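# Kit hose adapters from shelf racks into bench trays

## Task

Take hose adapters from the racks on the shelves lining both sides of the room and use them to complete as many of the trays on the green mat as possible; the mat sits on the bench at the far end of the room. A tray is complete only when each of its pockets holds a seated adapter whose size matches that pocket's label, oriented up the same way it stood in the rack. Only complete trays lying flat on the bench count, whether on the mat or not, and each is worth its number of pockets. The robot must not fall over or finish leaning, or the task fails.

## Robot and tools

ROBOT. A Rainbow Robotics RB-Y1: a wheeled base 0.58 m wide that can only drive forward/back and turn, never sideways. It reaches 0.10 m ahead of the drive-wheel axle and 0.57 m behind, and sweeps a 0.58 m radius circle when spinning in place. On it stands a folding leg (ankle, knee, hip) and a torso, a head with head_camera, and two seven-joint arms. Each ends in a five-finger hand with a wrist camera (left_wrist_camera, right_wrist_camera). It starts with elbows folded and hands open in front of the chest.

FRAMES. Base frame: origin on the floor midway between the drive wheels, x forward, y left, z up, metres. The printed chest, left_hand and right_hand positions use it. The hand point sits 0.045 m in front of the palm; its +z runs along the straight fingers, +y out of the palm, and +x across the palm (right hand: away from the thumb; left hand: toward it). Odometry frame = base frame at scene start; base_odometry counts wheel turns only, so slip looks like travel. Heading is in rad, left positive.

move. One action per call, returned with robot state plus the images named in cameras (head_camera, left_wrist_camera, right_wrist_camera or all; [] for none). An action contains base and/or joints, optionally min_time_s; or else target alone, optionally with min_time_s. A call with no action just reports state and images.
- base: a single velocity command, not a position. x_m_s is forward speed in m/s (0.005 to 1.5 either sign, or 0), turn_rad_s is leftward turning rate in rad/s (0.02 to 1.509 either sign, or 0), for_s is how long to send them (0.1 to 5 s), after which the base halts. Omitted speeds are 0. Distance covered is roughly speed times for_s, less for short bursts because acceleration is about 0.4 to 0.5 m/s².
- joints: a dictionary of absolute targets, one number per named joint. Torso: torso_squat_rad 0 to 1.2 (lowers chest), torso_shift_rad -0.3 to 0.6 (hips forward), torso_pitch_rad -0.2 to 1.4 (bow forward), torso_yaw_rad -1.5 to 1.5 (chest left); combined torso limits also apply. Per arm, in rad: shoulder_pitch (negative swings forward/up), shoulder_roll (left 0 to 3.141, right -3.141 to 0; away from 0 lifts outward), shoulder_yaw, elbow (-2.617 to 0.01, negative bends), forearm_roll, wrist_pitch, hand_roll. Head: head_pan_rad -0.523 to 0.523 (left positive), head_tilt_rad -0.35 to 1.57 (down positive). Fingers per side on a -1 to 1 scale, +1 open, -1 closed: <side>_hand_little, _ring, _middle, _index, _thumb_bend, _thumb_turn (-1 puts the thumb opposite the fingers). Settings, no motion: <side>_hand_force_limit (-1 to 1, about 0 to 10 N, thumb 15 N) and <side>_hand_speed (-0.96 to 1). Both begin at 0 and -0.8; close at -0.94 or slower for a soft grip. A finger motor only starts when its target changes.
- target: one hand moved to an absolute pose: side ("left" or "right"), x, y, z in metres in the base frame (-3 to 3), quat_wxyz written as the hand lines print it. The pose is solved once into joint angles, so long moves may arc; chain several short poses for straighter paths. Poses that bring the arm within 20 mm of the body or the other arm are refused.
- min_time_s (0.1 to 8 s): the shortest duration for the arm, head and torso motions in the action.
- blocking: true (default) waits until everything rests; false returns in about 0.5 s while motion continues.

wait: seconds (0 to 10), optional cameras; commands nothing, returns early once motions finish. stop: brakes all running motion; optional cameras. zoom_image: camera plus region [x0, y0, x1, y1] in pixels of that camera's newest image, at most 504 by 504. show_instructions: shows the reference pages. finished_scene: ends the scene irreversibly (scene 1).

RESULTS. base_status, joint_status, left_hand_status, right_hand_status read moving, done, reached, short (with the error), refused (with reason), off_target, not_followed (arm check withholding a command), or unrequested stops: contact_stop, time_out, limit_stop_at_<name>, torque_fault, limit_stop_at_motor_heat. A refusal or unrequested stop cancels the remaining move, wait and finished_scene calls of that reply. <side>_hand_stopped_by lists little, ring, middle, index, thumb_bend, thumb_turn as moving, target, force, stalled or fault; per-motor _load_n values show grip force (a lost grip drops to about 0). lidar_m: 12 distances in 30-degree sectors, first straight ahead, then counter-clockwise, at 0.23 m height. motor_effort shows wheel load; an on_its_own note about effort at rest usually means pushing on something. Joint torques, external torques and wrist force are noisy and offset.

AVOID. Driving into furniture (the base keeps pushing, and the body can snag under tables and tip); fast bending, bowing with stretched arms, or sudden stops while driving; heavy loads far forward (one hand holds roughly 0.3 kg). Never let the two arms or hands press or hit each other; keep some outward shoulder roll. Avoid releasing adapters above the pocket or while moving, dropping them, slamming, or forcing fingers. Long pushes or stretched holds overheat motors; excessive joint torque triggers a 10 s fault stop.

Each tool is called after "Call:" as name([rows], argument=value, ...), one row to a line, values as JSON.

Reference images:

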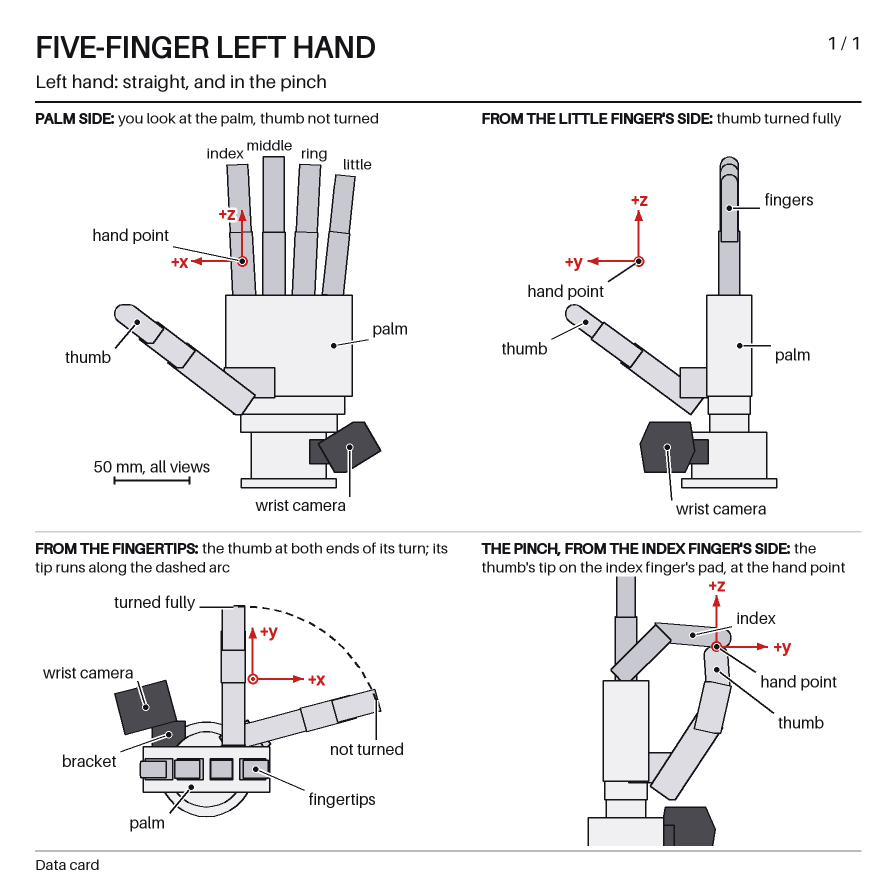

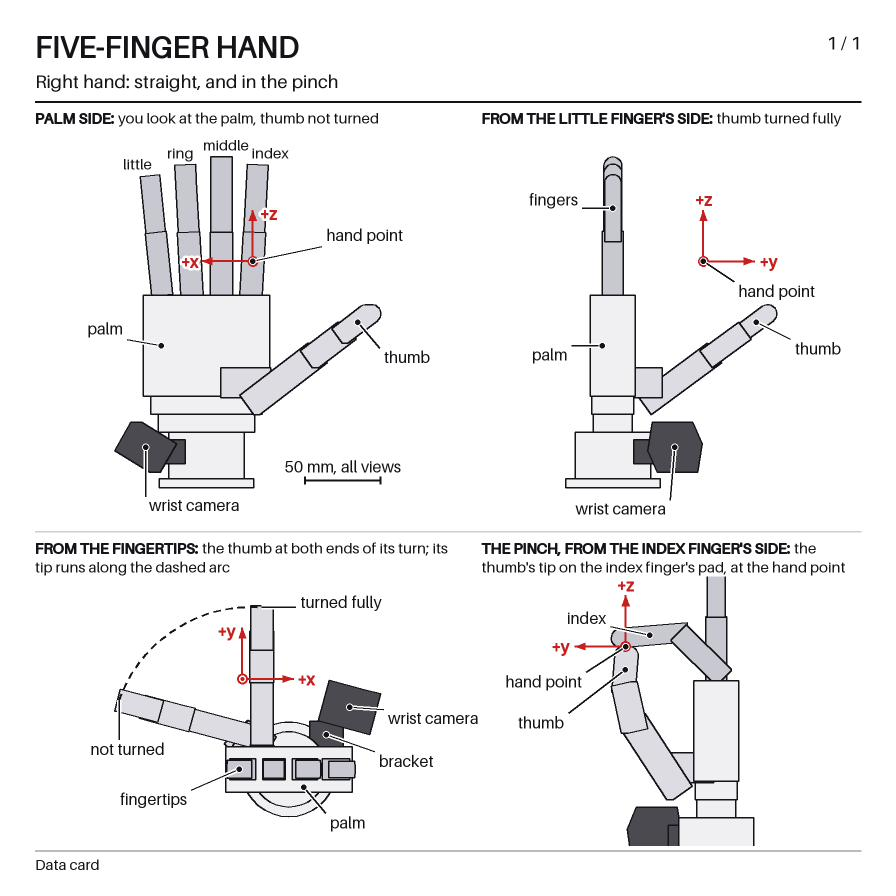

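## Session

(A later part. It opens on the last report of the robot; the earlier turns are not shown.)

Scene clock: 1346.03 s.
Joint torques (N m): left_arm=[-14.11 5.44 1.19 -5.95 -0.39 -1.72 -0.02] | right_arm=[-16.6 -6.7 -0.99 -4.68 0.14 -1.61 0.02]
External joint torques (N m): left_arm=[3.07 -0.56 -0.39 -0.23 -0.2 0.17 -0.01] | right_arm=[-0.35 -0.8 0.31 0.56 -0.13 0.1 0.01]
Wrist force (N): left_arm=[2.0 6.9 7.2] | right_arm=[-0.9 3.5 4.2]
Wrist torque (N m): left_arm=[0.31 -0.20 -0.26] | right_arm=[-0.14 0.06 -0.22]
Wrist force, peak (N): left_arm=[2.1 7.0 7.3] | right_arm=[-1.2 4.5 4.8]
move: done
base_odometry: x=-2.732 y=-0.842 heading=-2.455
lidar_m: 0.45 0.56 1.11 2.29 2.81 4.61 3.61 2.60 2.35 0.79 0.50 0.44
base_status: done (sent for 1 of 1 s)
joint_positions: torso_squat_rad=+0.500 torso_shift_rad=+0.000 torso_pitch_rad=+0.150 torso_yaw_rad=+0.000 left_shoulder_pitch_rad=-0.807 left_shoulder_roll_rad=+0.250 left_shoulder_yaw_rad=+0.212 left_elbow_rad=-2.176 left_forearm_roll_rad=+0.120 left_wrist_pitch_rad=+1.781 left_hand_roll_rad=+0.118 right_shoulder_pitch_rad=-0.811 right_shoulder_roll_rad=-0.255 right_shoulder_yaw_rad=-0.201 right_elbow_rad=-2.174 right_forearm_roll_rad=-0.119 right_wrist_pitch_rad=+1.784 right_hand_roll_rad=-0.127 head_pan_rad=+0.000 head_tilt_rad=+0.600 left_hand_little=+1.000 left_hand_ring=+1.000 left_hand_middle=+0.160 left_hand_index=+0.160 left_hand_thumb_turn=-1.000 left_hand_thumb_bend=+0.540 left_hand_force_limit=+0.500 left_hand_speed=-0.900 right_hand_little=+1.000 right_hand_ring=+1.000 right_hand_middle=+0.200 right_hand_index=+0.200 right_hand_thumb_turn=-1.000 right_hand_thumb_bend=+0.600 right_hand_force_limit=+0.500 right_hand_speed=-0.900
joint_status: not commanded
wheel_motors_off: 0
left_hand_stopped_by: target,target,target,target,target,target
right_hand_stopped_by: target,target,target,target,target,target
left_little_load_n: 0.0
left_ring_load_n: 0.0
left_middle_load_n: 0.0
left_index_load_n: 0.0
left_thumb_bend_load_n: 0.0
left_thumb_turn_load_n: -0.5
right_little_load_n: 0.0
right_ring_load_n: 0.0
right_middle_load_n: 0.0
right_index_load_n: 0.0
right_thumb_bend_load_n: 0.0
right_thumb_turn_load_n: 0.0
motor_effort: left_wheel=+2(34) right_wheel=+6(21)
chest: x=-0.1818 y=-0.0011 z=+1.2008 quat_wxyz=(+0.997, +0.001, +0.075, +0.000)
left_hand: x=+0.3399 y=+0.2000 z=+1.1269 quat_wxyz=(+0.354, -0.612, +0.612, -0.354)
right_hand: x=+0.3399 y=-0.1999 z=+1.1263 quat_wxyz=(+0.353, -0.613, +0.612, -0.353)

Call:
move(base={"x_m_s": -0.898, "for_s": 3.0}, cameras=[])

Call:
move(base={"turn_rad_s": -0.885, "for_s": 2.2}, joints={"torso_squat_rad": 0.8}, cameras=["head_camera"])

Scene clock: 1351.60 s.
Joint torques (N m): left_arm=[-14.66 5.49 0.61 -5.76 -0.38 -1.66 0.16] | right_arm=[-16.79 -7.05 -0.81 -4.76 0.07 -1.66 -0.04]
External joint torques (N m): left_arm=[2.52 -0.5 -0.96 -0.03 -0.18 0.23 0.17] | right_arm=[-0.54 -1.15 0.5 0.48 -0.2 0.06 -0.05]
Wrist force (N): left_arm=[2.0 6.6 7.0] | right_arm=[-0.6 3.4 4.0]
Wrist torque (N m): left_arm=[0.27 -0.21 -0.29] | right_arm=[-0.09 -0.02 -0.16]
Wrist force, peak (N): left_arm=[2.2 6.7 7.7] | right_arm=[-1.7 4.2 4.2]
move: done
base_odometry: x=-0.649 y=+0.866 heading=-2.455
lidar_m: 2.99 3.55 2.82 2.86 2.31 2.09 1.75 1.11 1.21 1.06 1.73 2.97
base_status: done (sent for 3 of 3 s)
joint_positions: torso_squat_rad=+0.500 torso_shift_rad=+0.000 torso_pitch_rad=+0.150 torso_yaw_rad=+0.000 left_shoulder_pitch_rad=-0.807 left_shoulder_roll_rad=+0.250 left_shoulder_yaw_rad=+0.212 left_elbow_rad=-2.176 left_forearm_roll_rad=+0.120 left_wrist_pitch_rad=+1.781 left_hand_roll_rad=+0.118 right_shoulder_pitch_rad=-0.811 right_shoulder_roll_rad=-0.255 right_shoulder_yaw_rad=-0.201 right_elbow_rad=-2.174 right_forearm_roll_rad=-0.119 right_wrist_pitch_rad=+1.784 right_hand_roll_rad=-0.127 head_pan_rad=+0.000 head_tilt_rad=+0.600 left_hand_little=+1.000 left_hand_ring=+1.000 left_hand_middle=+0.160 left_hand_index=+0.160 left_hand_thumb_turn=-1.000 left_hand_thumb_bend=+0.540 left_hand_force_limit=+0.500 left_hand_speed=-0.900 right_hand_little=+1.000 right_hand_ring=+1.000 right_hand_middle=+0.200 right_hand_index=+0.200 right_hand_thumb_turn=-1.000 right_hand_thumb_bend=+0.600 right_hand_force_limit=+0.500 right_hand_speed=-0.900
joint_status: not commanded
wheel_motors_off: 0
left_hand_stopped_by: target,target,target,target,target,target
right_hand_stopped_by: target,target,target,target,target,target
left_little_load_n: 0.0
left_ring_load_n: 0.0
left_middle_load_n: 0.0
left_index_load_n: 0.0
left_thumb_bend_load_n: 0.0
left_thumb_turn_load_n: 0.0
right_little_load_n: 0.0
right_ring_load_n: -0.5
right_middle_load_n: 0.0
right_index_load_n: 0.0
right_thumb_bend_load_n: 0.0
right_thumb_turn_load_n: 0.0
motor_effort: left_wheel=+3(43) right_wheel=-4(25)
chest: x=-0.1818 y=-0.0011 z=+1.2008 quat_wxyz=(+0.997, +0.001, +0.075, +0.000)
left_hand: x=+0.3399 y=+0.2000 z=+1.1268 quat_wxyz=(+0.354, -0.612, +0.612, -0.354)
right_hand: x=+0.3399 y=-0.1999 z=+1.1263 quat_wxyz=(+0.353, -0.613, +0.612, -0.353)

Scene clock: 1355.90 s.
Joint torques (N m): left_arm=[-13.83 5.89 0.82 -5.94 -0.42 -1.51 0.03] | right_arm=[-16.81 -6.7 -0.98 -4.77 0.33 -1.67 -0.22]
External joint torques (N m): left_arm=[3.35 -0.1 -0.75 -0.21 -0.23 0.38 0.04] | right_arm=[-0.56 -0.8 0.33 0.47 0.06 0.04 -0.23]
Wrist force (N): left_arm=[2.2 6.9 7.2] | right_arm=[-0.6 3.6 3.9]
Wrist torque (N m): left_arm=[0.29 -0.24 -0.25] | right_arm=[-0.08 0.00 -0.16]
Wrist force, peak (N): left_arm=[2.2 6.5 7.8] | right_arm=[-2.2 3.6 4.5]
move: done
base_odometry: x=-0.649 y=+0.866 heading=+1.882
lidar_m: 1.19 1.04 1.97 2.97 3.08 3.37 2.83 3.01 2.19 2.10 1.72 1.12
base_status: done (sent for 2.2 of 2.2 s)
joint_positions: torso_squat_rad=+0.800 torso_shift_rad=+0.000 torso_pitch_rad=+0.150 torso_yaw_rad=+0.000 left_shoulder_pitch_rad=-0.807 left_shoulder_roll_rad=+0.250 left_shoulder_yaw_rad=+0.212 left_elbow_rad=-2.176 left_forearm_roll_rad=+0.120 left_wrist_pitch_rad=+1.781 left_hand_roll_rad=+0.118 right_shoulder_pitch_rad=-0.811 right_shoulder_roll_rad=-0.255 right_shoulder_yaw_rad=-0.201 right_elbow_rad=-2.174 right_forearm_roll_rad=-0.119 right_wrist_pitch_rad=+1.784 right_hand_roll_rad=-0.127 head_pan_rad=+0.000 head_tilt_rad=+0.600 left_hand_little=+1.000 left_hand_ring=+1.000 left_hand_middle=+0.160 left_hand_index=+0.160 left_hand_thumb_turn=-1.000 left_hand_thumb_bend=+0.540 left_hand_force_limit=+0.500 left_hand_speed=-0.900 right_hand_little=+1.000 right_hand_ring=+1.000 right_hand_middle=+0.200 right_hand_index=+0.200 right_hand_thumb_turn=-1.000 right_hand_thumb_bend=+0.600 right_hand_force_limit=+0.500 right_hand_speed=-0.900
joint_status: all done
wheel_motors_off: 0
left_hand_stopped_by: target,target,target,target,target,target
right_hand_stopped_by: target,target,target,target,target,target
left_little_load_n: 0.0
left_ring_load_n: 0.0
left_middle_load_n: 0.0
left_index_load_n: 0.0
left_thumb_bend_load_n: 0.0
left_thumb_turn_load_n: 0.0
right_little_load_n: 0.0
right_ring_load_n: 0.0
right_middle_load_n: 0.0
right_index_load_n: 0.0
right_thumb_bend_load_n: 0.0
right_thumb_turn_load_n: 0.0
motor_effort: left_wheel=+8(37) right_wheel=+0(19)
chest: x=-0.1819 y=-0.0010 z=+1.0742 quat_wxyz=(+0.997, +0.001, +0.075, +0.000)
left_hand: x=+0.3399 y=+0.2001 z=+1.0003 quat_wxyz=(+0.354, -0.612, +0.612, -0.354)
right_hand: x=+0.3399 y=-0.1998 z=+0.9997 quat_wxyz=(+0.353, -0.613, +0.612, -0.353)
head_camera: T_world_to_cam=[[-0.02398, -0.99971, -0.00059, -0.00198], [-0.69655, 0.01713, -0.7173, 0.88242], [0.71711, -0.01678, -0.69676, 0.9242]] pos_world=[-0.04815, -0.00159, 1.27691]

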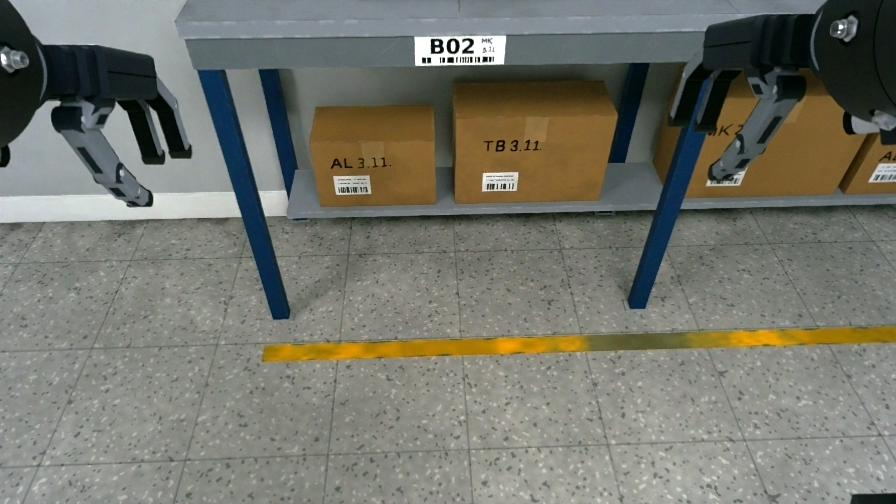

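Call:
move(base={"x_m_s": 0.45, "for_s": 1.69}, cameras=["head_camera"])

Scene clock: 1359.17 s.
Joint torques (N m): left_arm=[-14.41 6.07 0.54 -5.88 -0.47 -1.61 0.09] | right_arm=[-16.77 -7.26 -1.14 -5.02 0.23 -1.68 -0.04]
External joint torques (N m): left_arm=[2.77 0.07 -1.03 -0.15 -0.27 0.28 0.1] | right_arm=[-0.52 -1.37 0.16 0.23 -0.04 0.03 -0.04]
Wrist force (N): left_arm=[1.9 6.6 7.2] | right_arm=[-1.2 3.1 3.4]
Wrist torque (N m): left_arm=[0.24 -0.18 -0.28] | right_arm=[-0.16 0.10 -0.24]
Wrist force, peak (N): left_arm=[2.0 6.9 7.7] | right_arm=[-1.5 3.8 4.3]
move: done
base_odometry: x=-0.883 y=+1.594 heading=+1.882
lidar_m: 0.42 0.45 0.43 2.38 3.09 4.15 3.59 3.01 2.18 1.44 0.54 0.45
base_status: done (sent for 1.7 of 1.7 s)
joint_positions: torso_squat_rad=+0.800 torso_shift_rad=+0.000 torso_pitch_rad=+0.150 torso_yaw_rad=+0.000 left_shoulder_pitch_rad=-0.807 left_shoulder_roll_rad=+0.250 left_shoulder_yaw_rad=+0.212 left_elbow_rad=-2.176 left_forearm_roll_rad=+0.120 left_wrist_pitch_rad=+1.781 left_hand_roll_rad=+0.118 right_shoulder_pitch_rad=-0.811 right_shoulder_roll_rad=-0.255 right_shoulder_yaw_rad=-0.201 right_elbow_rad=-2.174 right_forearm_roll_rad=-0.119 right_wrist_pitch_rad=+1.784 right_hand_roll_rad=-0.127 head_pan_rad=+0.000 head_tilt_rad=+0.600 left_hand_little=+1.000 left_hand_ring=+1.000 left_hand_middle=+0.160 left_hand_index=+0.160 left_hand_thumb_turn=-1.000 left_hand_thumb_bend=+0.540 left_hand_force_limit=+0.500 left_hand_speed=-0.900 right_hand_little=+1.000 right_hand_ring=+1.000 right_hand_middle=+0.200 right_hand_index=+0.200 right_hand_thumb_turn=-1.000 right_hand_thumb_bend=+0.600 right_hand_force_limit=+0.500 right_hand_speed=-0.900
joint_status: not commanded
wheel_motors_off: 0
left_hand_stopped_by: target,target,target,target,target,target
right_hand_stopped_by: target,target,target,target,target,target
left_little_load_n: 0.0
left_ring_load_n: 0.0
left_middle_load_n: 0.0
left_index_load_n: 0.0
left_thumb_bend_load_n: 0.0
left_thumb_turn_load_n: 0.0
right_little_load_n: 0.0
right_ring_load_n: 0.0
right_middle_load_n: 0.0
right_index_load_n: 0.0
right_thumb_bend_load_n: 0.0
right_thumb_turn_load_n: 0.0
motor_effort: left_wheel=-6(46) right_wheel=-1(24)
chest: x=-0.1817 y=-0.0010 z=+1.0742 quat_wxyz=(+0.997, +0.001, +0.075, +0.000)
left_hand: x=+0.3400 y=+0.2001 z=+1.0001 quat_wxyz=(+0.354, -0.612, +0.612, -0.354)
right_hand: x=+0.3400 y=-0.1998 z=+0.9995 quat_wxyz=(+0.353, -0.613, +0.612, -0.353)
head_camera: T_world_to_cam=[[-0.02397, -0.99971, -0.00058, -0.00199], [-0.69681, 0.01713, -0.71706, 0.8823], [0.71686, -0.01678, -0.69702, 0.92429]] pos_world=[-0.04785, -0.00159, 1.2769]

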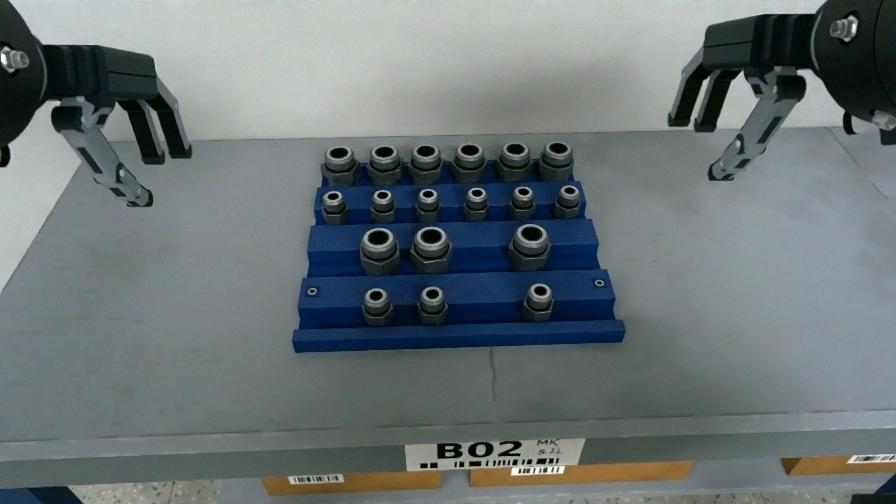

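Call:
zoom_image(camera="head_camera", region=[340, 265, 440, 335])

Call:
zoom_image(camera="head_camera", region=[490, 265, 590, 335])

Scaled by 5.040 from the camera's image (finer frame: 1280x720).

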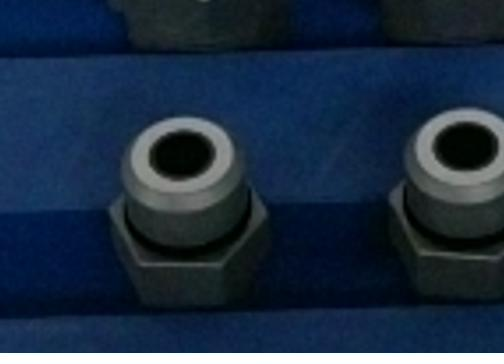

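Scaled by 5.040 from the camera's image (finer frame: 1280x720).

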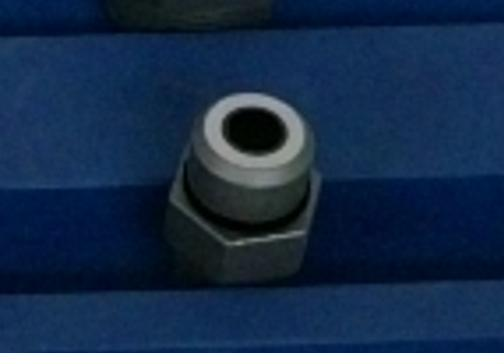

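Call:
move(target={"side": "right", "x": 0.3195, "y": -0.0884, "z": 0.97, "quat_wxyz": [0.3536, -0.6124, 0.6124, -0.3536]}, min_time_s=1.5)

Call:
move(joints={"right_hand_index": 0.16, "right_hand_middle": 0.16, "right_hand_thumb_bend": 0.54})

Call:
move(target={"side": "left", "x": 0.3234, "y": 0.0406, "z": 0.97, "quat_wxyz": [0.3536, -0.6124, 0.6124, -0.3536]}, min_time_s=1.5)

Call:
move(target={"side": "right", "x": 0.3195, "y": -0.0884, "z": 0.867, "quat_wxyz": [0.3536, -0.6124, 0.6124, -0.3536]}, min_time_s=1.8)

Call:
move(target={"side": "left", "x": 0.3234, "y": 0.0406, "z": 0.877, "quat_wxyz": [0.3536, -0.6124, 0.6124, -0.3536]}, min_time_s=1.8, cameras=["all"])

Scene clock: 1362.80 s.
Joint torques (N m): left_arm=[-14.44 5.47 0.45 -5.8 -0.31 -1.81 -0.05] | right_arm=[-15.22 -0.77 -0.62 -5.59 0.57 -1.77 -0.4]
External joint torques (N m): left_arm=[2.73 -0.52 -1.12 -0.07 -0.12 0.08 -0.04] | right_arm=[0.24 0.46 0.87 0.05 0 -0.13 -0.41]
Wrist force (N): left_arm=[1.9 6.7 7.3] | right_arm=[-1.0 4.2 4.2]
Wrist torque (N m): left_arm=[0.27 -0.19 -0.29] | right_arm=[-0.02 0.02 -0.20]
Wrist force, peak (N): left_arm=[2.1 7.0 7.4] | right_arm=[-1.2 4.2 4.1]
move: done
base_odometry: x=-0.883 y=+1.594 heading=+1.882
lidar_m: 0.43 0.45 0.43 2.37 3.08 4.16 3.58 3.01 2.16 1.45 0.55 0.45
base_status: not commanded
joint_positions: torso_squat_rad=+0.800 torso_shift_rad=+0.000 torso_pitch_rad=+0.150 torso_yaw_rad=+0.000 left_shoulder_pitch_rad=-0.807 left_shoulder_roll_rad=+0.250 left_shoulder_yaw_rad=+0.212 left_elbow_rad=-2.176 left_forearm_roll_rad=+0.120 left_wrist_pitch_rad=+1.781 left_hand_roll_rad=+0.118 right_shoulder_pitch_rad=-0.774 right_shoulder_roll_rad=-0.074 right_shoulder_yaw_rad=+0.153 right_elbow_rad=-2.199 right_forearm_roll_rad=+0.192 right_wrist_pitch_rad=+1.772 right_hand_roll_rad=-0.308 head_pan_rad=+0.000 head_tilt_rad=+0.600 left_hand_little=+1.000 left_hand_ring=+1.000 left_hand_middle=+0.160 left_hand_index=+0.160 left_hand_thumb_turn=-1.000 left_hand_thumb_bend=+0.540 left_hand_force_limit=+0.500 left_hand_speed=-0.900 right_hand_little=+1.000 right_hand_ring=+1.000 right_hand_middle=+0.200 right_hand_index=+0.200 right_hand_thumb_turn=-1.000 right_hand_thumb_bend=+0.600 right_hand_force_limit=+0.500 right_hand_speed=-0.900
joint_status: all done
wheel_motors_off: 0
left_hand_stopped_by: target,target,target,target,target,target
right_hand_stopped_by: target,target,target,target,target,target
left_little_load_n: 0.0
left_ring_load_n: 0.0
left_middle_load_n: 0.0
left_index_load_n: 0.0
left_thumb_bend_load_n: 0.0
left_thumb_turn_load_n: 0.0
right_little_load_n: 0.0
right_ring_load_n: 0.0
right_middle_load_n: 0.0
right_index_load_n: 0.0
right_thumb_bend_load_n: 0.0
right_thumb_turn_load_n: 0.0
motor_effort: left_wheel=-3(5) right_wheel=-1(3)
chest: x=-0.1817 y=-0.0010 z=+1.0742 quat_wxyz=(+0.997, +0.001, +0.075, +0.000)
left_hand: x=+0.3400 y=+0.2001 z=+1.0001 quat_wxyz=(+0.354, -0.612, +0.612, -0.354)
right_hand: x=+0.3193 y=-0.0886 z=+0.9702 quat_wxyz=(+0.354, -0.613, +0.612, -0.354)
right_hand_status: reached (checked arc that bows 6 mm and turns the hand up to 2 deg, planned for 1.5 s): 0 mm and 0.1 deg off.
pictures: none

Scene clock: 1363.70 s.
Joint torques (N m): left_arm=[-14.22 5.81 0.65 -5.77 -0.38 -1.53 0.02] | right_arm=[-14.85 -1.04 -0.82 -5.58 0.65 -1.73 -0.43]
External joint torques (N m): left_arm=[2.96 -0.18 -0.93 -0.04 -0.19 0.36 0.03] | right_arm=[0.61 0.2 0.67 0.06 0.08 -0.08 -0.43]
Wrist force (N): left_arm=[2.1 6.6 7.0] | right_arm=[-0.9 3.7 4.1]
Wrist torque (N m): left_arm=[0.26 -0.23 -0.26] | right_arm=[-0.08 -0.03 -0.21]
Wrist force, peak (N): left_arm=[1.9 7.1 7.4] | right_arm=[-1.0 4.2 3.9]
move: done
base_odometry: x=-0.883 y=+1.594 heading=+1.882
lidar_m: 0.43 0.44 0.43 2.38 3.08 4.15 3.60 3.00 2.16 1.44 0.55 0.45
base_status: not commanded
joint_positions: torso_squat_rad=+0.800 torso_shift_rad=+0.000 torso_pitch_rad=+0.150 torso_yaw_rad=+0.000 left_shoulder_pitch_rad=-0.807 left_shoulder_roll_rad=+0.250 left_shoulder_yaw_rad=+0.212 left_elbow_rad=-2.176 left_forearm_roll_rad=+0.120 left_wrist_pitch_rad=+1.781 left_hand_roll_rad=+0.118 right_shoulder_pitch_rad=-0.774 right_shoulder_roll_rad=-0.074 right_shoulder_yaw_rad=+0.153 right_elbow_rad=-2.199 right_forearm_roll_rad=+0.192 right_wrist_pitch_rad=+1.772 right_hand_roll_rad=-0.308 head_pan_rad=+0.000 head_tilt_rad=+0.600 left_hand_little=+1.000 left_hand_ring=+1.000 left_hand_middle=+0.160 left_hand_index=+0.160 left_hand_thumb_turn=-1.000 left_hand_thumb_bend=+0.540 left_hand_force_limit=+0.500 left_hand_speed=-0.900 right_hand_little=+1.000 right_hand_ring=+1.000 right_hand_middle=+0.160 right_hand_index=+0.160 right_hand_thumb_turn=-1.000 right_hand_thumb_bend=+0.540 right_hand_force_limit=+0.500 right_hand_speed=-0.900
joint_status: all done
wheel_motors_off: 0
left_hand_stopped_by: target,target,target,target,target,target
right_hand_stopped_by: target,target,target,target,target,target
left_little_load_n: 0.0
left_ring_load_n: 0.0
left_middle_load_n: 0.0
left_index_load_n: 0.0
left_thumb_bend_load_n: 0.0
left_thumb_turn_load_n: 0.0
right_little_load_n: 0.0
right_ring_load_n: 0.0
right_middle_load_n: 0.5
right_index_load_n: 0.0
right_thumb_bend_load_n: 0.0
right_thumb_turn_load_n: 0.0
motor_effort: left_wheel=-4(4) right_wheel=-1(2)
chest: x=-0.1817 y=-0.0010 z=+1.0742 quat_wxyz=(+0.997, +0.001, +0.075, +0.000)
left_hand: x=+0.3400 y=+0.2001 z=+1.0001 quat_wxyz=(+0.354, -0.612, +0.612, -0.354)
right_hand: x=+0.3193 y=-0.0886 z=+0.9702 quat_wxyz=(+0.354, -0.613, +0.612, -0.354)
pictures: none

Scene clock: 1365.53 s.
Joint torques (N m): left_arm=[-15.28 -0.4 1.06 -5.86 -0.89 -1.53 0.18] | right_arm=[-15.2 -0.86 -0.81 -5.4 0.6 -1.75 -0.31]
External joint torques (N m): left_arm=[1.52 -0.02 -0.87 0.72 -0.23 0.23 0.19] | right_arm=[0.26 0.37 0.68 0.24 0.03 -0.11 -0.31]
Wrist force (N): left_arm=[2.1 6.8 7.0] | right_arm=[-0.8 3.0 3.4]
Wrist torque (N m): left_arm=[0.28 -0.21 -0.28] | right_arm=[-0.11 0.01 -0.26]
Wrist force, peak (N): left_arm=[2.5 6.9 7.6] | right_arm=[-1.2 4.4 3.9]
move: done
base_odometry: x=-0.883 y=+1.594 heading=+1.882
lidar_m: 0.43 0.45 0.43 2.38 3.09 4.14 3.58 3.00 2.17 1.45 0.56 0.45
base_status: not commanded
joint_positions: torso_squat_rad=+0.800 torso_shift_rad=+0.000 torso_pitch_rad=+0.150 torso_yaw_rad=+0.000 left_shoulder_pitch_rad=-0.832 left_shoulder_roll_rad=+0.005 left_shoulder_yaw_rad=-0.251 left_elbow_rad=-2.098 left_forearm_roll_rad=-0.288 left_wrist_pitch_rad=+1.757 left_hand_roll_rad=+0.386 right_shoulder_pitch_rad=-0.774 right_shoulder_roll_rad=-0.074 right_shoulder_yaw_rad=+0.153 right_elbow_rad=-2.199 right_forearm_roll_rad=+0.192 right_wrist_pitch_rad=+1.772 right_hand_roll_rad=-0.308 head_pan_rad=+0.000 head_tilt_rad=+0.600 left_hand_little=+1.000 left_hand_ring=+1.000 left_hand_middle=+0.160 left_hand_index=+0.160 left_hand_thumb_turn=-1.000 left_hand_thumb_bend=+0.540 left_hand_force_limit=+0.500 left_hand_speed=-0.900 right_hand_little=+1.000 right_hand_ring=+1.000 right_hand_middle=+0.160 right_hand_index=+0.160 right_hand_thumb_turn=-1.000 right_hand_thumb_bend=+0.540 right_hand_force_limit=+0.500 right_hand_speed=-0.900
joint_status: all done
wheel_motors_off: 0
left_hand_stopped_by: target,target,target,target,target,target
right_hand_stopped_by: target,target,target,target,target,target
left_little_load_n: 0.0
left_ring_load_n: 0.0
left_middle_load_n: 0.0
left_index_load_n: 0.0
left_thumb_bend_load_n: 0.0
left_thumb_turn_load_n: 0.0
right_little_load_n: 0.0
right_ring_load_n: 0.0
right_middle_load_n: 0.0
right_index_load_n: 0.0
right_thumb_bend_load_n: 0.0
right_thumb_turn_load_n: 0.0
motor_effort: left_wheel=-4(6) right_wheel=-1(2)
chest: x=-0.1817 y=-0.0010 z=+1.0742 quat_wxyz=(+0.997, +0.001, +0.075, +0.000)
left_hand: x=+0.3233 y=+0.0408 z=+0.9701 quat_wxyz=(+0.354, -0.612, +0.612, -0.354)
left_hand_status: reached (checked arc that bows 10 mm and turns the hand up to 3 deg, planned for 1.5 s): 0 mm and 0.0 deg off.
right_hand: x=+0.3193 y=-0.0886 z=+0.9702 quat_wxyz=(+0.354, -0.613, +0.612, -0.354)
pictures: none

Scene clock: 1367.67 s.
Joint torques (N m): left_arm=[-15.37 -1 0.87 -5.63 -0.8 -1.53 0.32] | right_arm=[-13.14 -1.45 -0.46 -7.05 0.88 -1.72 -0.54]
External joint torques (N m): left_arm=[1.44 -0.62 -1.06 0.95 -0.13 0.23 0.32] | right_arm=[0.03 -1.79 1.12 0.82 0.1 -0.13 -0.55]
Wrist force (N): left_arm=[2.1 6.8 7.2] | right_arm=[-1.0 2.9 3.2]
Wrist torque (N m): left_arm=[0.29 -0.21 -0.29] | right_arm=[-0.16 0.07 -0.24]
Wrist force, peak (N): left_arm=[2.0 7.2 7.4] | right_arm=[-2.3 3.8 4.1]
move: done
base_odometry: x=-0.883 y=+1.594 heading=+1.882
lidar_m: 0.43 0.44 0.42 2.39 3.07 4.15 3.59 3.01 2.17 1.45 0.55 0.45
base_status: not commanded
joint_positions: torso_squat_rad=+0.800 torso_shift_rad=+0.000 torso_pitch_rad=+0.150 torso_yaw_rad=+0.000 left_shoulder_pitch_rad=-0.832 left_shoulder_roll_rad=+0.005 left_shoulder_yaw_rad=-0.251 left_elbow_rad=-2.098 left_forearm_roll_rad=-0.288 left_wrist_pitch_rad=+1.757 left_hand_roll_rad=+0.386 right_shoulder_pitch_rad=-0.461 right_shoulder_roll_rad=-0.095 right_shoulder_yaw_rad=+0.284 right_elbow_rad=-2.131 right_forearm_roll_rad=+0.254 right_wrist_pitch_rad=+1.419 right_hand_roll_rad=-0.403 head_pan_rad=+0.000 head_tilt_rad=+0.600 left_hand_little=+1.000 left_hand_ring=+1.000 left_hand_middle=+0.160 left_hand_index=+0.160 left_hand_thumb_turn=-1.000 left_hand_thumb_bend=+0.540 left_hand_force_limit=+0.500 left_hand_speed=-0.900 right_hand_little=+1.000 right_hand_ring=+1.000 right_hand_middle=+0.160 right_hand_index=+0.160 right_hand_thumb_turn=-1.000 right_hand_thumb_bend=+0.540 right_hand_force_limit=+0.500 right_hand_speed=-0.900
joint_status: all done
wheel_motors_off: 0
left_hand_stopped_by: target,target,target,target,target,target
right_hand_stopped_by: target,target,target,target,target,target
left_little_load_n: 0.0
left_ring_load_n: 0.0
left_middle_load_n: 0.0
left_index_load_n: 0.0
left_thumb_bend_load_n: 0.0
left_thumb_turn_load_n: 0.0
right_little_load_n: 0.0
right_ring_load_n: 0.0
right_middle_load_n: 0.0
right_index_load_n: 0.0
right_thumb_bend_load_n: 0.0
right_thumb_turn_load_n: 0.0
motor_effort: left_wheel=-2(5) right_wheel=-1(2)
chest: x=-0.1817 y=-0.0010 z=+1.0742 quat_wxyz=(+0.997, +0.001, +0.075, +0.000)
left_hand: x=+0.3233 y=+0.0408 z=+0.9701 quat_wxyz=(+0.354, -0.612, +0.612, -0.354)
right_hand: x=+0.3190 y=-0.0884 z=+0.8672 quat_wxyz=(+0.353, -0.613, +0.612, -0.353)
right_hand_status: reached (checked arc that bows 8 mm and turns the hand up to 1 deg, planned for 1.8 s): 1 mm and 0.1 deg off.
pictures: none

Scene clock: 1369.80 s.
Joint torques (N m): left_arm=[-11.21 -0.68 0.67 -7.55 -1.06 -1.59 0.3] | right_arm=[-12.99 -1.2 -0.44 -7.11 0.88 -1.79 -0.58]
External joint torques (N m): left_arm=[3.82 1.39 -1.35 1.04 -0.22 0.08 0.31] | right_arm=[0.18 -1.55 1.13 0.76 0.1 -0.2 -0.59]
Wrist force (N): left_arm=[2.2 7.1 7.0] | right_arm=[-0.9 3.0 3.0]
Wrist torque (N m): left_arm=[0.34 -0.22 -0.28] | right_arm=[-0.06 0.02 -0.25]
Wrist force, peak (N): left_arm=[1.8 7.3 7.5] | right_arm=[-1.7 3.6 4.3]
move: done
base_odometry: x=-0.883 y=+1.594 heading=+1.882
lidar_m: 0.42 0.44 0.44 2.39 3.08 4.15 3.60 3.00 2.18 1.44 0.55 0.45
base_status: not commanded
joint_positions: torso_squat_rad=+0.800 torso_shift_rad=+0.000 torso_pitch_rad=+0.150 torso_yaw_rad=+0.000 left_shoulder_pitch_rad=-0.565 left_shoulder_roll_rad=+0.046 left_shoulder_yaw_rad=-0.383 left_elbow_rad=-2.045 left_forearm_roll_rad=-0.340 left_wrist_pitch_rad=+1.471 left_hand_roll_rad=+0.500 right_shoulder_pitch_rad=-0.461 right_shoulder_roll_rad=-0.095 right_shoulder_yaw_rad=+0.284 right_elbow_rad=-2.131 right_forearm_roll_rad=+0.254 right_wrist_pitch_rad=+1.419 right_hand_roll_rad=-0.403 head_pan_rad=+0.000 head_tilt_rad=+0.600 left_hand_little=+1.000 left_hand_ring=+1.000 left_hand_middle=+0.160 left_hand_index=+0.160 left_hand_thumb_turn=-1.000 left_hand_thumb_bend=+0.540 left_hand_force_limit=+0.500 left_hand_speed=-0.900 right_hand_little=+1.000 right_hand_ring=+1.000 right_hand_middle=+0.160 right_hand_index=+0.160 right_hand_thumb_turn=-1.000 right_hand_thumb_bend=+0.540 right_hand_force_limit=+0.500 right_hand_speed=-0.900
joint_status: all done
wheel_motors_off: 0
left_hand_stopped_by: target,target,target,target,target,target
right_hand_stopped_by: target,target,target,target,target,target
left_little_load_n: -0.5
left_ring_load_n: 0.0
left_middle_load_n: 0.0
left_index_load_n: 0.0
left_thumb_bend_load_n: 0.0
left_thumb_turn_load_n: 0.0
right_little_load_n: 0.0
right_ring_load_n: 0.0
right_middle_load_n: 0.0
right_index_load_n: 0.0
right_thumb_bend_load_n: 0.0
right_thumb_turn_load_n: 0.0
motor_effort: left_wheel=-3(5) right_wheel=-1(2)
chest: x=-0.1817 y=-0.0010 z=+1.0742 quat_wxyz=(+0.997, +0.001, +0.075, +0.000)
left_hand: x=+0.3233 y=+0.0405 z=+0.8775 quat_wxyz=(+0.353, -0.612, +0.612, -0.354)
left_hand_status: reached (checked arc that bows 7 mm and turns the hand up to 1 deg, planned for 1.8 s): 0 mm and 0.0 deg off.
right_hand: x=+0.3190 y=-0.0884 z=+0.8672 quat_wxyz=(+0.353, -0.613, +0.612, -0.353)
pictures: head_camera, left_wrist_camera, right_wrist_camera
head_camera: T_world_to_cam=[[-0.0239, -0.99971, -0.00051, -0.00207], [-0.69681, 0.01703, -0.71706, 0.8823], [0.71686, -0.01678, -0.69702, 0.92429]] pos_world=[-0.04785, -0.00159, 1.2769]
left_wrist_camera: T_world_to_cam=[[0.49054, -0.2206, 0.84303, -0.8864], [-0.53355, -0.84092, 0.09042, 0.12704], [0.68898, -0.49416, -0.53021, 0.37237]] pos_world=[0.24605, 0.0953, 0.93321]
right_wrist_camera: T_world_to_cam=[[-0.51363, -0.2757, -0.81251, 0.84201], [-0.55572, 0.8284, 0.07021, 0.18916], [0.65372, 0.48759, -0.5787, 0.44776]] pos_world=[0.24489, -0.14288, 0.92998]

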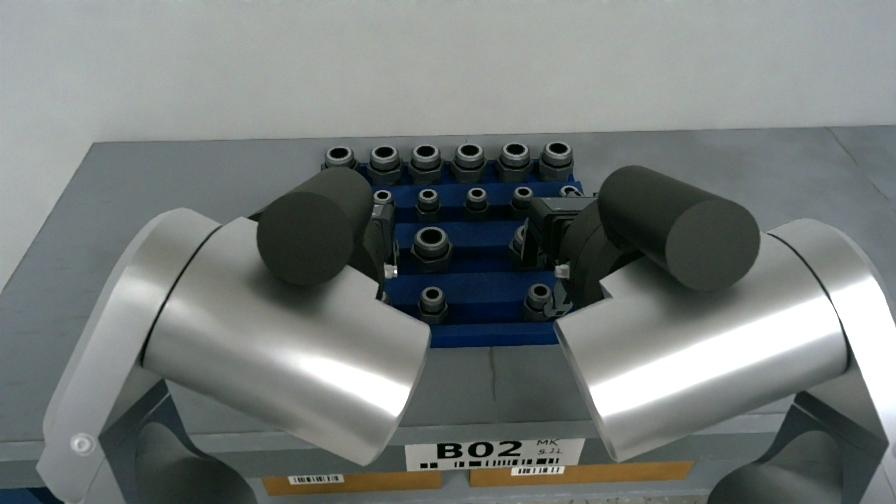

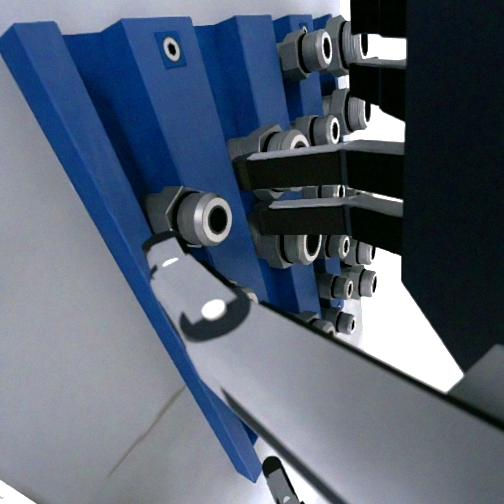

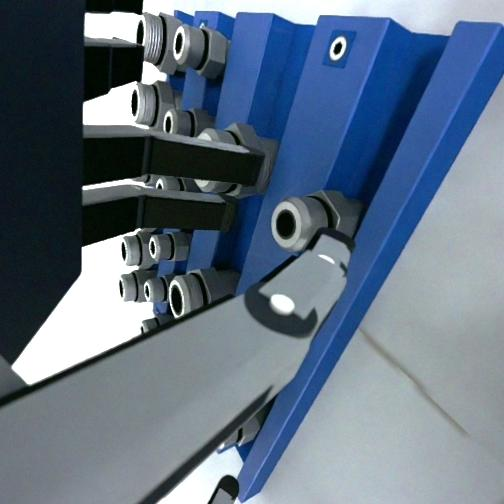

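Call:
zoom_image(camera="left_wrist_camera", region=[50, 80, 330, 330])

Call:
zoom_image(camera="right_wrist_camera", region=[180, 80, 460, 330])

Scaled by 1.800 from the camera's image (finer frame: 720x720).

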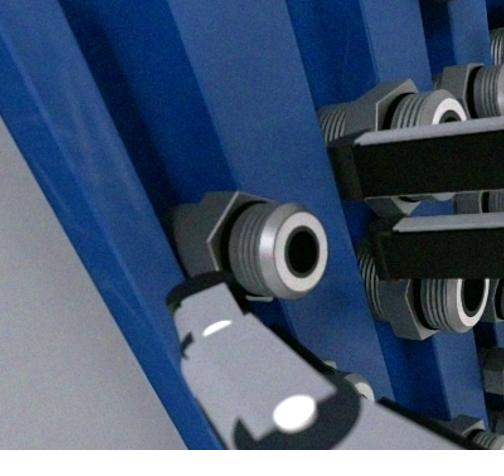

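Scaled by 1.800 from the camera's image (finer frame: 720x720).

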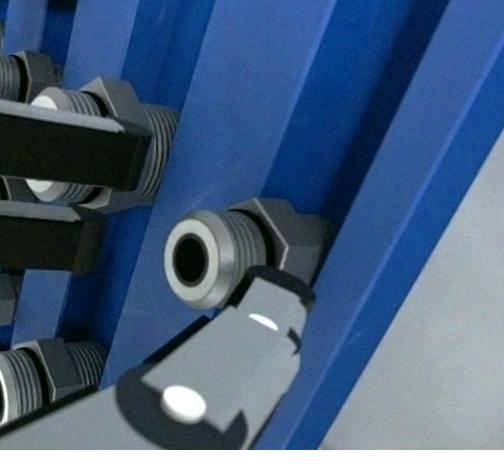

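Call:
move(target={"side": "right", "x": 0.3195, "y": -0.0884, "z": 0.851, "quat_wxyz": [0.3536, -0.6124, 0.6124, -0.3536]}, min_time_s=1.0)

Call:
move(target={"side": "left", "x": 0.3234, "y": 0.0406, "z": 0.857, "quat_wxyz": [0.3536, -0.6124, 0.6124, -0.3536]}, min_time_s=1.0)

Call:
move(joints={"right_hand_speed": -0.92, "right_hand_index": -0.35, "right_hand_middle": -0.35, "right_hand_thumb_bend": 0.0, "left_hand_speed": -0.92, "left_hand_index": -0.35, "left_hand_middle": -0.35, "left_hand_thumb_bend": 0.0})

Call:
move(target={"side": "right", "x": 0.3195, "y": -0.0884, "z": 0.869, "quat_wxyz": [0.3536, -0.6124, 0.6124, -0.3536]}, min_time_s=1.5)

Call:
move(target={"side": "left", "x": 0.3234, "y": 0.0406, "z": 0.875, "quat_wxyz": [0.3536, -0.6124, 0.6124, -0.3536]}, min_time_s=1.5, cameras=["left_wrist_camera", "right_wrist_camera"])

Scene clock: 1371.87 s.
Joint torques (N m): left_arm=[-11.5 -0.1 0.51 -7.76 -1.23 -1.47 0.15] | right_arm=[-12.46 -1.26 -0.46 -7.19 0.89 -1.67 -0.43]
External joint torques (N m): left_arm=[3.53 1.97 -1.51 0.83 -0.39 0.2 0.16] | right_arm=[0.41 -1.76 1.11 0.98 0.09 -0.09 -0.44]
Wrist force (N): left_arm=[1.9 6.9 6.8] | right_arm=[-1.1 4.1 4.0]
Wrist torque (N m): left_arm=[0.32 -0.20 -0.28] | right_arm=[0.00 0.09 -0.22]
Wrist force, peak (N): left_arm=[2.1 7.2 7.3] | right_arm=[-1.1 4.1 4.0]
move: done
base_odometry: x=-0.883 y=+1.594 heading=+1.882
lidar_m: 0.43 0.44 0.42 2.39 3.09 4.14 3.58 3.01 2.17 1.44 0.55 0.46
base_status: not commanded
joint_positions: torso_squat_rad=+0.800 torso_shift_rad=+0.000 torso_pitch_rad=+0.150 torso_yaw_rad=+0.000 left_shoulder_pitch_rad=-0.565 left_shoulder_roll_rad=+0.046 left_shoulder_yaw_rad=-0.383 left_elbow_rad=-2.045 left_forearm_roll_rad=-0.340 left_wrist_pitch_rad=+1.471 left_hand_roll_rad=+0.500 right_shoulder_pitch_rad=-0.423 right_shoulder_roll_rad=-0.099 right_shoulder_yaw_rad=+0.300 right_elbow_rad=-2.105 right_forearm_roll_rad=+0.268 right_wrist_pitch_rad=+1.359 right_hand_roll_rad=-0.423 head_pan_rad=+0.000 head_tilt_rad=+0.600 left_hand_little=+1.000 left_hand_ring=+1.000 left_hand_middle=+0.160 left_hand_index=+0.160 left_hand_thumb_turn=-1.000 left_hand_thumb_bend=+0.540 left_hand_force_limit=+0.500 left_hand_speed=-0.900 right_hand_little=+1.000 right_hand_ring=+1.000 right_hand_middle=+0.160 right_hand_index=+0.160 right_hand_thumb_turn=-1.000 right_hand_thumb_bend=+0.540 right_hand_force_limit=+0.500 right_hand_speed=-0.900
joint_status: all done
wheel_motors_off: 0
left_hand_stopped_by: target,target,target,target,target,target
right_hand_stopped_by: target,target,target,target,target,target
left_little_load_n: 0.0
left_ring_load_n: 0.0
left_middle_load_n: 0.0
left_index_load_n: 0.0
left_thumb_bend_load_n: 0.0
left_thumb_turn_load_n: 0.0
right_little_load_n: 0.0
right_ring_load_n: 0.0
right_middle_load_n: 0.0
right_index_load_n: 0.0
right_thumb_bend_load_n: 0.0
right_thumb_turn_load_n: 0.0
motor_effort: left_wheel=-2(7) right_wheel=-1(2)
chest: x=-0.1817 y=-0.0010 z=+1.0742 quat_wxyz=(+0.997, +0.001, +0.075, +0.000)
left_hand: x=+0.3233 y=+0.0405 z=+0.8775 quat_wxyz=(+0.353, -0.612, +0.612, -0.354)
right_hand: x=+0.3195 y=-0.0883 z=+0.8511 quat_wxyz=(+0.354, -0.612, +0.612, -0.353)
right_hand_status: reached (checked arc that bows 0 mm and turns the hand up to 0 deg, planned for 1.0 s): 0 mm and 0.0 deg off.
pictures: none

Scene clock: 1373.20 s.
Joint torques (N m): left_arm=[-10.87 -0.4 0.43 -7.94 -1.05 -1.61 0.33] | right_arm=[-12.69 -1.31 -0.58 -7.23 0.99 -1.74 -0.54]
External joint torques (N m): left_arm=[3.83 1.89 -1.59 1.03 -0.18 0.04 0.34] | right_arm=[0.19 -1.81 0.99 0.94 0.18 -0.17 -0.54]
Wrist force (N): left_arm=[2.1 7.1 7.2] | right_arm=[-0.8 3.7 2.9]
Wrist torque (N m): left_arm=[0.33 -0.21 -0.28] | right_arm=[0.01 -0.02 -0.22]
Wrist force, peak (N): left_arm=[2.1 7.1 7.3] | right_arm=[-0.8 3.8 4.1]
move: done
base_odometry: x=-0.883 y=+1.594 heading=+1.882
lidar_m: 0.43 0.45 0.42 2.39 3.09 4.15 3.58 3.00 2.18 1.45 0.55 0.45
base_status: not commanded
joint_positions: torso_squat_rad=+0.800 torso_shift_rad=+0.000 torso_pitch_rad=+0.150 torso_yaw_rad=+0.000 left_shoulder_pitch_rad=-0.520 left_shoulder_roll_rad=+0.056 left_shoulder_yaw_rad=-0.405 left_elbow_rad=-2.016 left_forearm_roll_rad=-0.355 left_wrist_pitch_rad=+1.405 left_hand_roll_rad=+0.530 right_shoulder_pitch_rad=-0.423 right_shoulder_roll_rad=-0.099 right_shoulder_yaw_rad=+0.300 right_elbow_rad=-2.105 right_forearm_roll_rad=+0.268 right_wrist_pitch_rad=+1.359 right_hand_roll_rad=-0.423 head_pan_rad=+0.000 head_tilt_rad=+0.600 left_hand_little=+1.000 left_hand_ring=+1.000 left_hand_middle=+0.160 left_hand_index=+0.160 left_hand_thumb_turn=-1.000 left_hand_thumb_bend=+0.540 left_hand_force_limit=+0.500 left_hand_speed=-0.900 right_hand_little=+1.000 right_hand_ring=+1.000 right_hand_middle=+0.160 right_hand_index=+0.160 right_hand_thumb_turn=-1.000 right_hand_thumb_bend=+0.540 right_hand_force_limit=+0.500 right_hand_speed=-0.900
joint_status: all done
wheel_motors_off: 0
left_hand_stopped_by: target,target,target,target,target,target
right_hand_stopped_by: target,target,target,target,target,target
left_little_load_n: 0.0
left_ring_load_n: 0.0
left_middle_load_n: 0.0
left_index_load_n: 0.0
left_thumb_bend_load_n: 0.0
left_thumb_turn_load_n: 0.0
right_little_load_n: 0.0
right_ring_load_n: 0.0
right_middle_load_n: 0.0
right_index_load_n: 0.0
right_thumb_bend_load_n: 0.0
right_thumb_turn_load_n: 0.0
motor_effort: left_wheel=-2(5) right_wheel=-1(2)
chest: x=-0.1817 y=-0.0010 z=+1.0742 quat_wxyz=(+0.997, +0.001, +0.075, +0.000)
left_hand: x=+0.3235 y=+0.0405 z=+0.8575 quat_wxyz=(+0.354, -0.612, +0.612, -0.354)
left_hand_status: reached (checked arc that bows 1 mm and turns the hand up to 0 deg, planned for 1.0 s): 0 mm and 0.1 deg off.
right_hand: x=+0.3195 y=-0.0883 z=+0.8511 quat_wxyz=(+0.354, -0.612, +0.612, -0.353)
pictures: none

Scene clock: 1376.83 s.
Joint torques (N m): left_arm=[-10.21 -0.82 0.66 -9.06 -0.13 -0.49 0.23] | right_arm=[-12.15 -0.06 -0.31 -6.98 -0.25 -0.6 -0.59]
External joint torques (N m): left_arm=[4.49 1.47 -1.36 -0.09 0.75 1.16 0.24] | right_arm=[0.72 -0.55 1.27 1.19 -1.06 0.98 -0.59]
Wrist force (N): left_arm=[2.2 5.2 14.6] | right_arm=[0.4 -0.3 6.2]
Wrist torque (N m): left_arm=[0.51 -0.09 -0.29] | right_arm=[0.08 0.09 -0.29]
Wrist force, peak (N): left_arm=[1.9 5.7 15.6] | right_arm=[0.1 0.9 8.4]
move: off_target
base_odometry: x=-0.883 y=+1.594 heading=+1.882
lidar_m: 0.42 0.45 0.43 2.40 3.08 4.14 3.59 3.01 2.18 1.45 0.55 0.46
base_status: not commanded
joint_positions: torso_squat_rad=+0.800 torso_shift_rad=+0.000 torso_pitch_rad=+0.150 torso_yaw_rad=+0.000 left_shoulder_pitch_rad=-0.520 left_shoulder_roll_rad=+0.056 left_shoulder_yaw_rad=-0.405 left_elbow_rad=-2.016 left_forearm_roll_rad=-0.355 left_wrist_pitch_rad=+1.405 left_hand_roll_rad=+0.530 right_shoulder_pitch_rad=-0.424 right_shoulder_roll_rad=-0.099 right_shoulder_yaw_rad=+0.300 right_elbow_rad=-2.105 right_forearm_roll_rad=+0.268 right_wrist_pitch_rad=+1.359 right_hand_roll_rad=-0.423 head_pan_rad=+0.000 head_tilt_rad=+0.600 left_hand_little=+1.000 left_hand_ring=+1.000 left_hand_middle=+0.028 left_hand_index=-0.017 left_hand_thumb_turn=-1.000 left_hand_thumb_bend=+0.171 left_hand_force_limit=+0.500 left_hand_speed=-0.920 right_hand_little=+1.000 right_hand_ring=+1.000 right_hand_middle=-0.128 right_hand_index=-0.121 right_hand_thumb_turn=-1.000 right_hand_thumb_bend=+0.369 right_hand_force_limit=+0.500 right_hand_speed=-0.920
joint_status: left_hand_middle off_target (ended at +0.028, target -0.350); left_hand_index off_target (ended at -0.017, target -0.350); left_hand_thumb_bend off_target (ended at +0.171, target +0.000); right_hand_middle off_target (ended at -0.128, target -0.350); right_hand_index off_target (ended at -0.121, target -0.350); right_hand_thumb_bend off_target (ended at +0.369, target +0.000); the others done
wheel_motors_off: 0
left_hand_stopped_by: target,target,force,force,force,target
right_hand_stopped_by: target,target,force,force,force,target
left_little_load_n: 0.0
left_ring_load_n: 0.0
left_middle_load_n: 10.0
left_index_load_n: 13.0
left_thumb_bend_load_n: 11.0
left_thumb_turn_load_n: 1.0
right_little_load_n: 0.0
right_ring_load_n: 0.0
right_middle_load_n: 8.0
right_index_load_n: 9.0
right_thumb_bend_load_n: 11.0
right_thumb_turn_load_n: 2.5
motor_effort: left_wheel=-1(5) right_wheel=-1(2)
chest: x=-0.1817 y=-0.0010 z=+1.0742 quat_wxyz=(+0.997, +0.001, +0.075, +0.000)
left_hand: x=+0.3237 y=+0.0406 z=+0.8575 quat_wxyz=(+0.354, -0.612, +0.612, -0.354)
right_hand: x=+0.3196 y=-0.0885 z=+0.8512 quat_wxyz=(+0.354, -0.612, +0.612, -0.354)
pictures: none

Scene clock: 1378.67 s.
Joint torques (N m): left_arm=[-10.22 -1.51 0.05 -9.12 -0.15 -0.49 0.28] | right_arm=[-14.95 1.36 -2.45 -8.26 0.6 -1.4 0.13]
External joint torques (N m): left_arm=[4.48 0.78 -1.97 -0.15 0.73 1.16 0.29] | right_arm=[-1.78 1.01 -0.88 -0.4 -0.17 0.19 0.12]
Wrist force (N): left_arm=[2.2 6.1 14.9] | right_arm=[-1.6 4.7 4.4]
Wrist torque (N m): left_arm=[0.58 -0.17 -0.29] | right_arm=[-0.03 0.09 -0.04]
Wrist force, peak (N): left_arm=[2.0 6.1 15.2] | right_arm=[-1.2 2.8 8.5]
move: done
base_odometry: x=-0.883 y=+1.594 heading=+1.882
lidar_m: 0.43 0.45 0.42 2.39 3.09 4.15 3.59 3.00 2.17 1.45 0.56 0.45
base_status: not commanded
joint_positions: torso_squat_rad=+0.800 torso_shift_rad=+0.000 torso_pitch_rad=+0.150 torso_yaw_rad=+0.000 left_shoulder_pitch_rad=-0.520 left_shoulder_roll_rad=+0.056 left_shoulder_yaw_rad=-0.405 left_elbow_rad=-2.016 left_forearm_roll_rad=-0.355 left_wrist_pitch_rad=+1.405 left_hand_roll_rad=+0.530 right_shoulder_pitch_rad=-0.462 right_shoulder_roll_rad=-0.094 right_shoulder_yaw_rad=+0.284 right_elbow_rad=-2.132 right_forearm_roll_rad=+0.256 right_wrist_pitch_rad=+1.418 right_hand_roll_rad=-0.403 head_pan_rad=+0.000 head_tilt_rad=+0.600 left_hand_little=+1.000 left_hand_ring=+1.000 left_hand_middle=+0.028 left_hand_index=-0.017 left_hand_thumb_turn=-1.000 left_hand_thumb_bend=+0.171 left_hand_force_limit=+0.500 left_hand_speed=-0.920 right_hand_little=+1.000 right_hand_ring=+1.000 right_hand_middle=-0.128 right_hand_index=-0.121 right_hand_thumb_turn=-1.000 right_hand_thumb_bend=+0.370 right_hand_force_limit=+0.500 right_hand_speed=-0.920
joint_status: all done
wheel_motors_off: 0
left_hand_stopped_by: target,target,force,force,force,target
right_hand_stopped_by: target,target,force,force,force,target
left_little_load_n: 0.0
left_ring_load_n: 0.0
left_middle_load_n: 9.5
left_index_load_n: 13.0
left_thumb_bend_load_n: 11.0
left_thumb_turn_load_n: 0.5
right_little_load_n: 0.0
right_ring_load_n: 0.0
right_middle_load_n: 6.5
right_index_load_n: 9.5
right_thumb_bend_load_n: 11.0
right_thumb_turn_load_n: 2.5
motor_effort: left_wheel=-4(5) right_wheel=-2(2)
chest: x=-0.1817 y=-0.0010 z=+1.0742 quat_wxyz=(+0.997, +0.001, +0.075, +0.000)
left_hand: x=+0.3237 y=+0.0406 z=+0.8575 quat_wxyz=(+0.354, -0.612, +0.612, -0.354)
right_hand: x=+0.3195 y=-0.0882 z=+0.8680 quat_wxyz=(+0.354, -0.612, +0.612, -0.354)
right_hand_status: reached (checked arc that bows 0 mm and turns the hand up to 0 deg, planned for 1.5 s): 1 mm and 0.1 deg off.
pictures: none

Scene clock: 1380.50 s.
Joint torques (N m): left_arm=[-14.17 -3.09 3.34 -9.97 -0.63 -1.2 -0.34] | right_arm=[-14.86 1.49 -2.74 -8.05 0.51 -1.49 0.19]
External joint torques (N m): left_arm=[0.8 -0.97 1.32 -1.31 0.21 0.47 -0.33] | right_arm=[-1.68 1.13 -1.17 -0.18 -0.27 0.09 0.19]
Wrist force (N): left_arm=[1.8 7.3 7.7] | right_arm=[-0.4 4.6 4.0]
Wrist torque (N m): left_arm=[0.29 -0.20 -0.47] | right_arm=[-0.03 -0.10 0.01]
Wrist force, peak (N): left_arm=[1.9 5.6 16.2] | right_arm=[-0.9 4.9 4.8]
move: done
base_odometry: x=-0.883 y=+1.594 heading=+1.882
lidar_m: 0.43 0.44 0.42 2.39 3.09 4.16 3.60 3.01 2.18 1.45 0.56 0.45
base_status: not commanded
joint_positions: torso_squat_rad=+0.800 torso_shift_rad=+0.000 torso_pitch_rad=+0.150 torso_yaw_rad=+0.000 left_shoulder_pitch_rad=-0.557 left_shoulder_roll_rad=+0.048 left_shoulder_yaw_rad=-0.388 left_elbow_rad=-2.040 left_forearm_roll_rad=-0.343 left_wrist_pitch_rad=+1.458 left_hand_roll_rad=+0.505 right_shoulder_pitch_rad=-0.462 right_shoulder_roll_rad=-0.094 right_shoulder_yaw_rad=+0.284 right_elbow_rad=-2.132 right_forearm_roll_rad=+0.256 right_wrist_pitch_rad=+1.418 right_hand_roll_rad=-0.403 head_pan_rad=+0.000 head_tilt_rad=+0.600 left_hand_little=+1.000 left_hand_ring=+1.000 left_hand_middle=+0.028 left_hand_index=-0.017 left_hand_thumb_turn=-1.000 left_hand_thumb_bend=+0.171 left_hand_force_limit=+0.500 left_hand_speed=-0.920 right_hand_little=+1.000 right_hand_ring=+1.000 right_hand_middle=-0.128 right_hand_index=-0.121 right_hand_thumb_turn=-1.000 right_hand_thumb_bend=+0.370 right_hand_force_limit=+0.500 right_hand_speed=-0.920
joint_status: all done
wheel_motors_off: 0
left_hand_stopped_by: target,target,force,force,force,target
right_hand_stopped_by: target,target,force,force,force,target
left_little_load_n: 0.0
left_ring_load_n: 0.0
left_middle_load_n: 3.5
left_index_load_n: 10.0
left_thumb_bend_load_n: 5.5
left_thumb_turn_load_n: -0.5
right_little_load_n: 0.0
right_ring_load_n: 0.0
right_middle_load_n: 6.0
right_index_load_n: 9.5
right_thumb_bend_load_n: 11.0
right_thumb_turn_load_n: 2.5
motor_effort: left_wheel=-4(5) right_wheel=-2(2)
chest: x=-0.1817 y=-0.0010 z=+1.0742 quat_wxyz=(+0.997, +0.001, +0.075, +0.000)
left_hand: x=+0.3235 y=+0.0403 z=+0.8742 quat_wxyz=(+0.354, -0.612, +0.612, -0.354)
left_hand_status: reached (checked arc that bows 0 mm and turns the hand up to 0 deg, planned for 1.5 s): 1 mm and 0.1 deg off.
right_hand: x=+0.3195 y=-0.0882 z=+0.8680 quat_wxyz=(+0.354, -0.612, +0.612, -0.354)
left_wrist_camera: T_world_to_cam=[[0.48932, -0.22112, 0.84361, -0.88381], [-0.5341, -0.84068, 0.08944, 0.12825], [0.68942, -0.49434, -0.52946, 0.3696]] pos_world=[0.24615, 0.0951, 0.92981]
right_wrist_camera: T_world_to_cam=[[-0.51151, -0.27557, -0.81389, 0.8435], [-0.55577, 0.82849, 0.06877, 0.19048], [0.65535, 0.48751, -0.57693, 0.44576]] pos_world=[0.24519, -0.14268, 0.93059]

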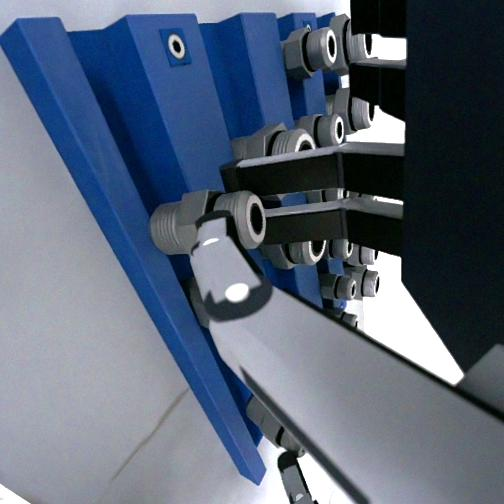

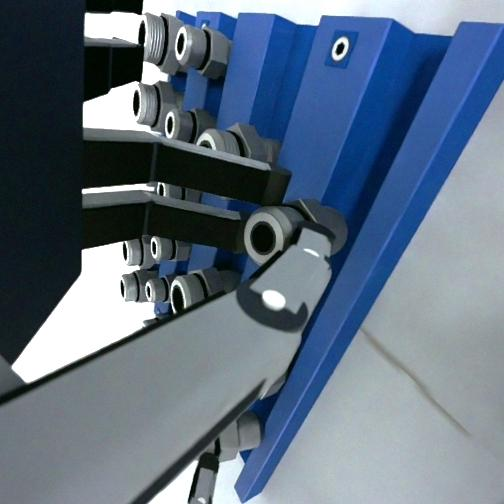

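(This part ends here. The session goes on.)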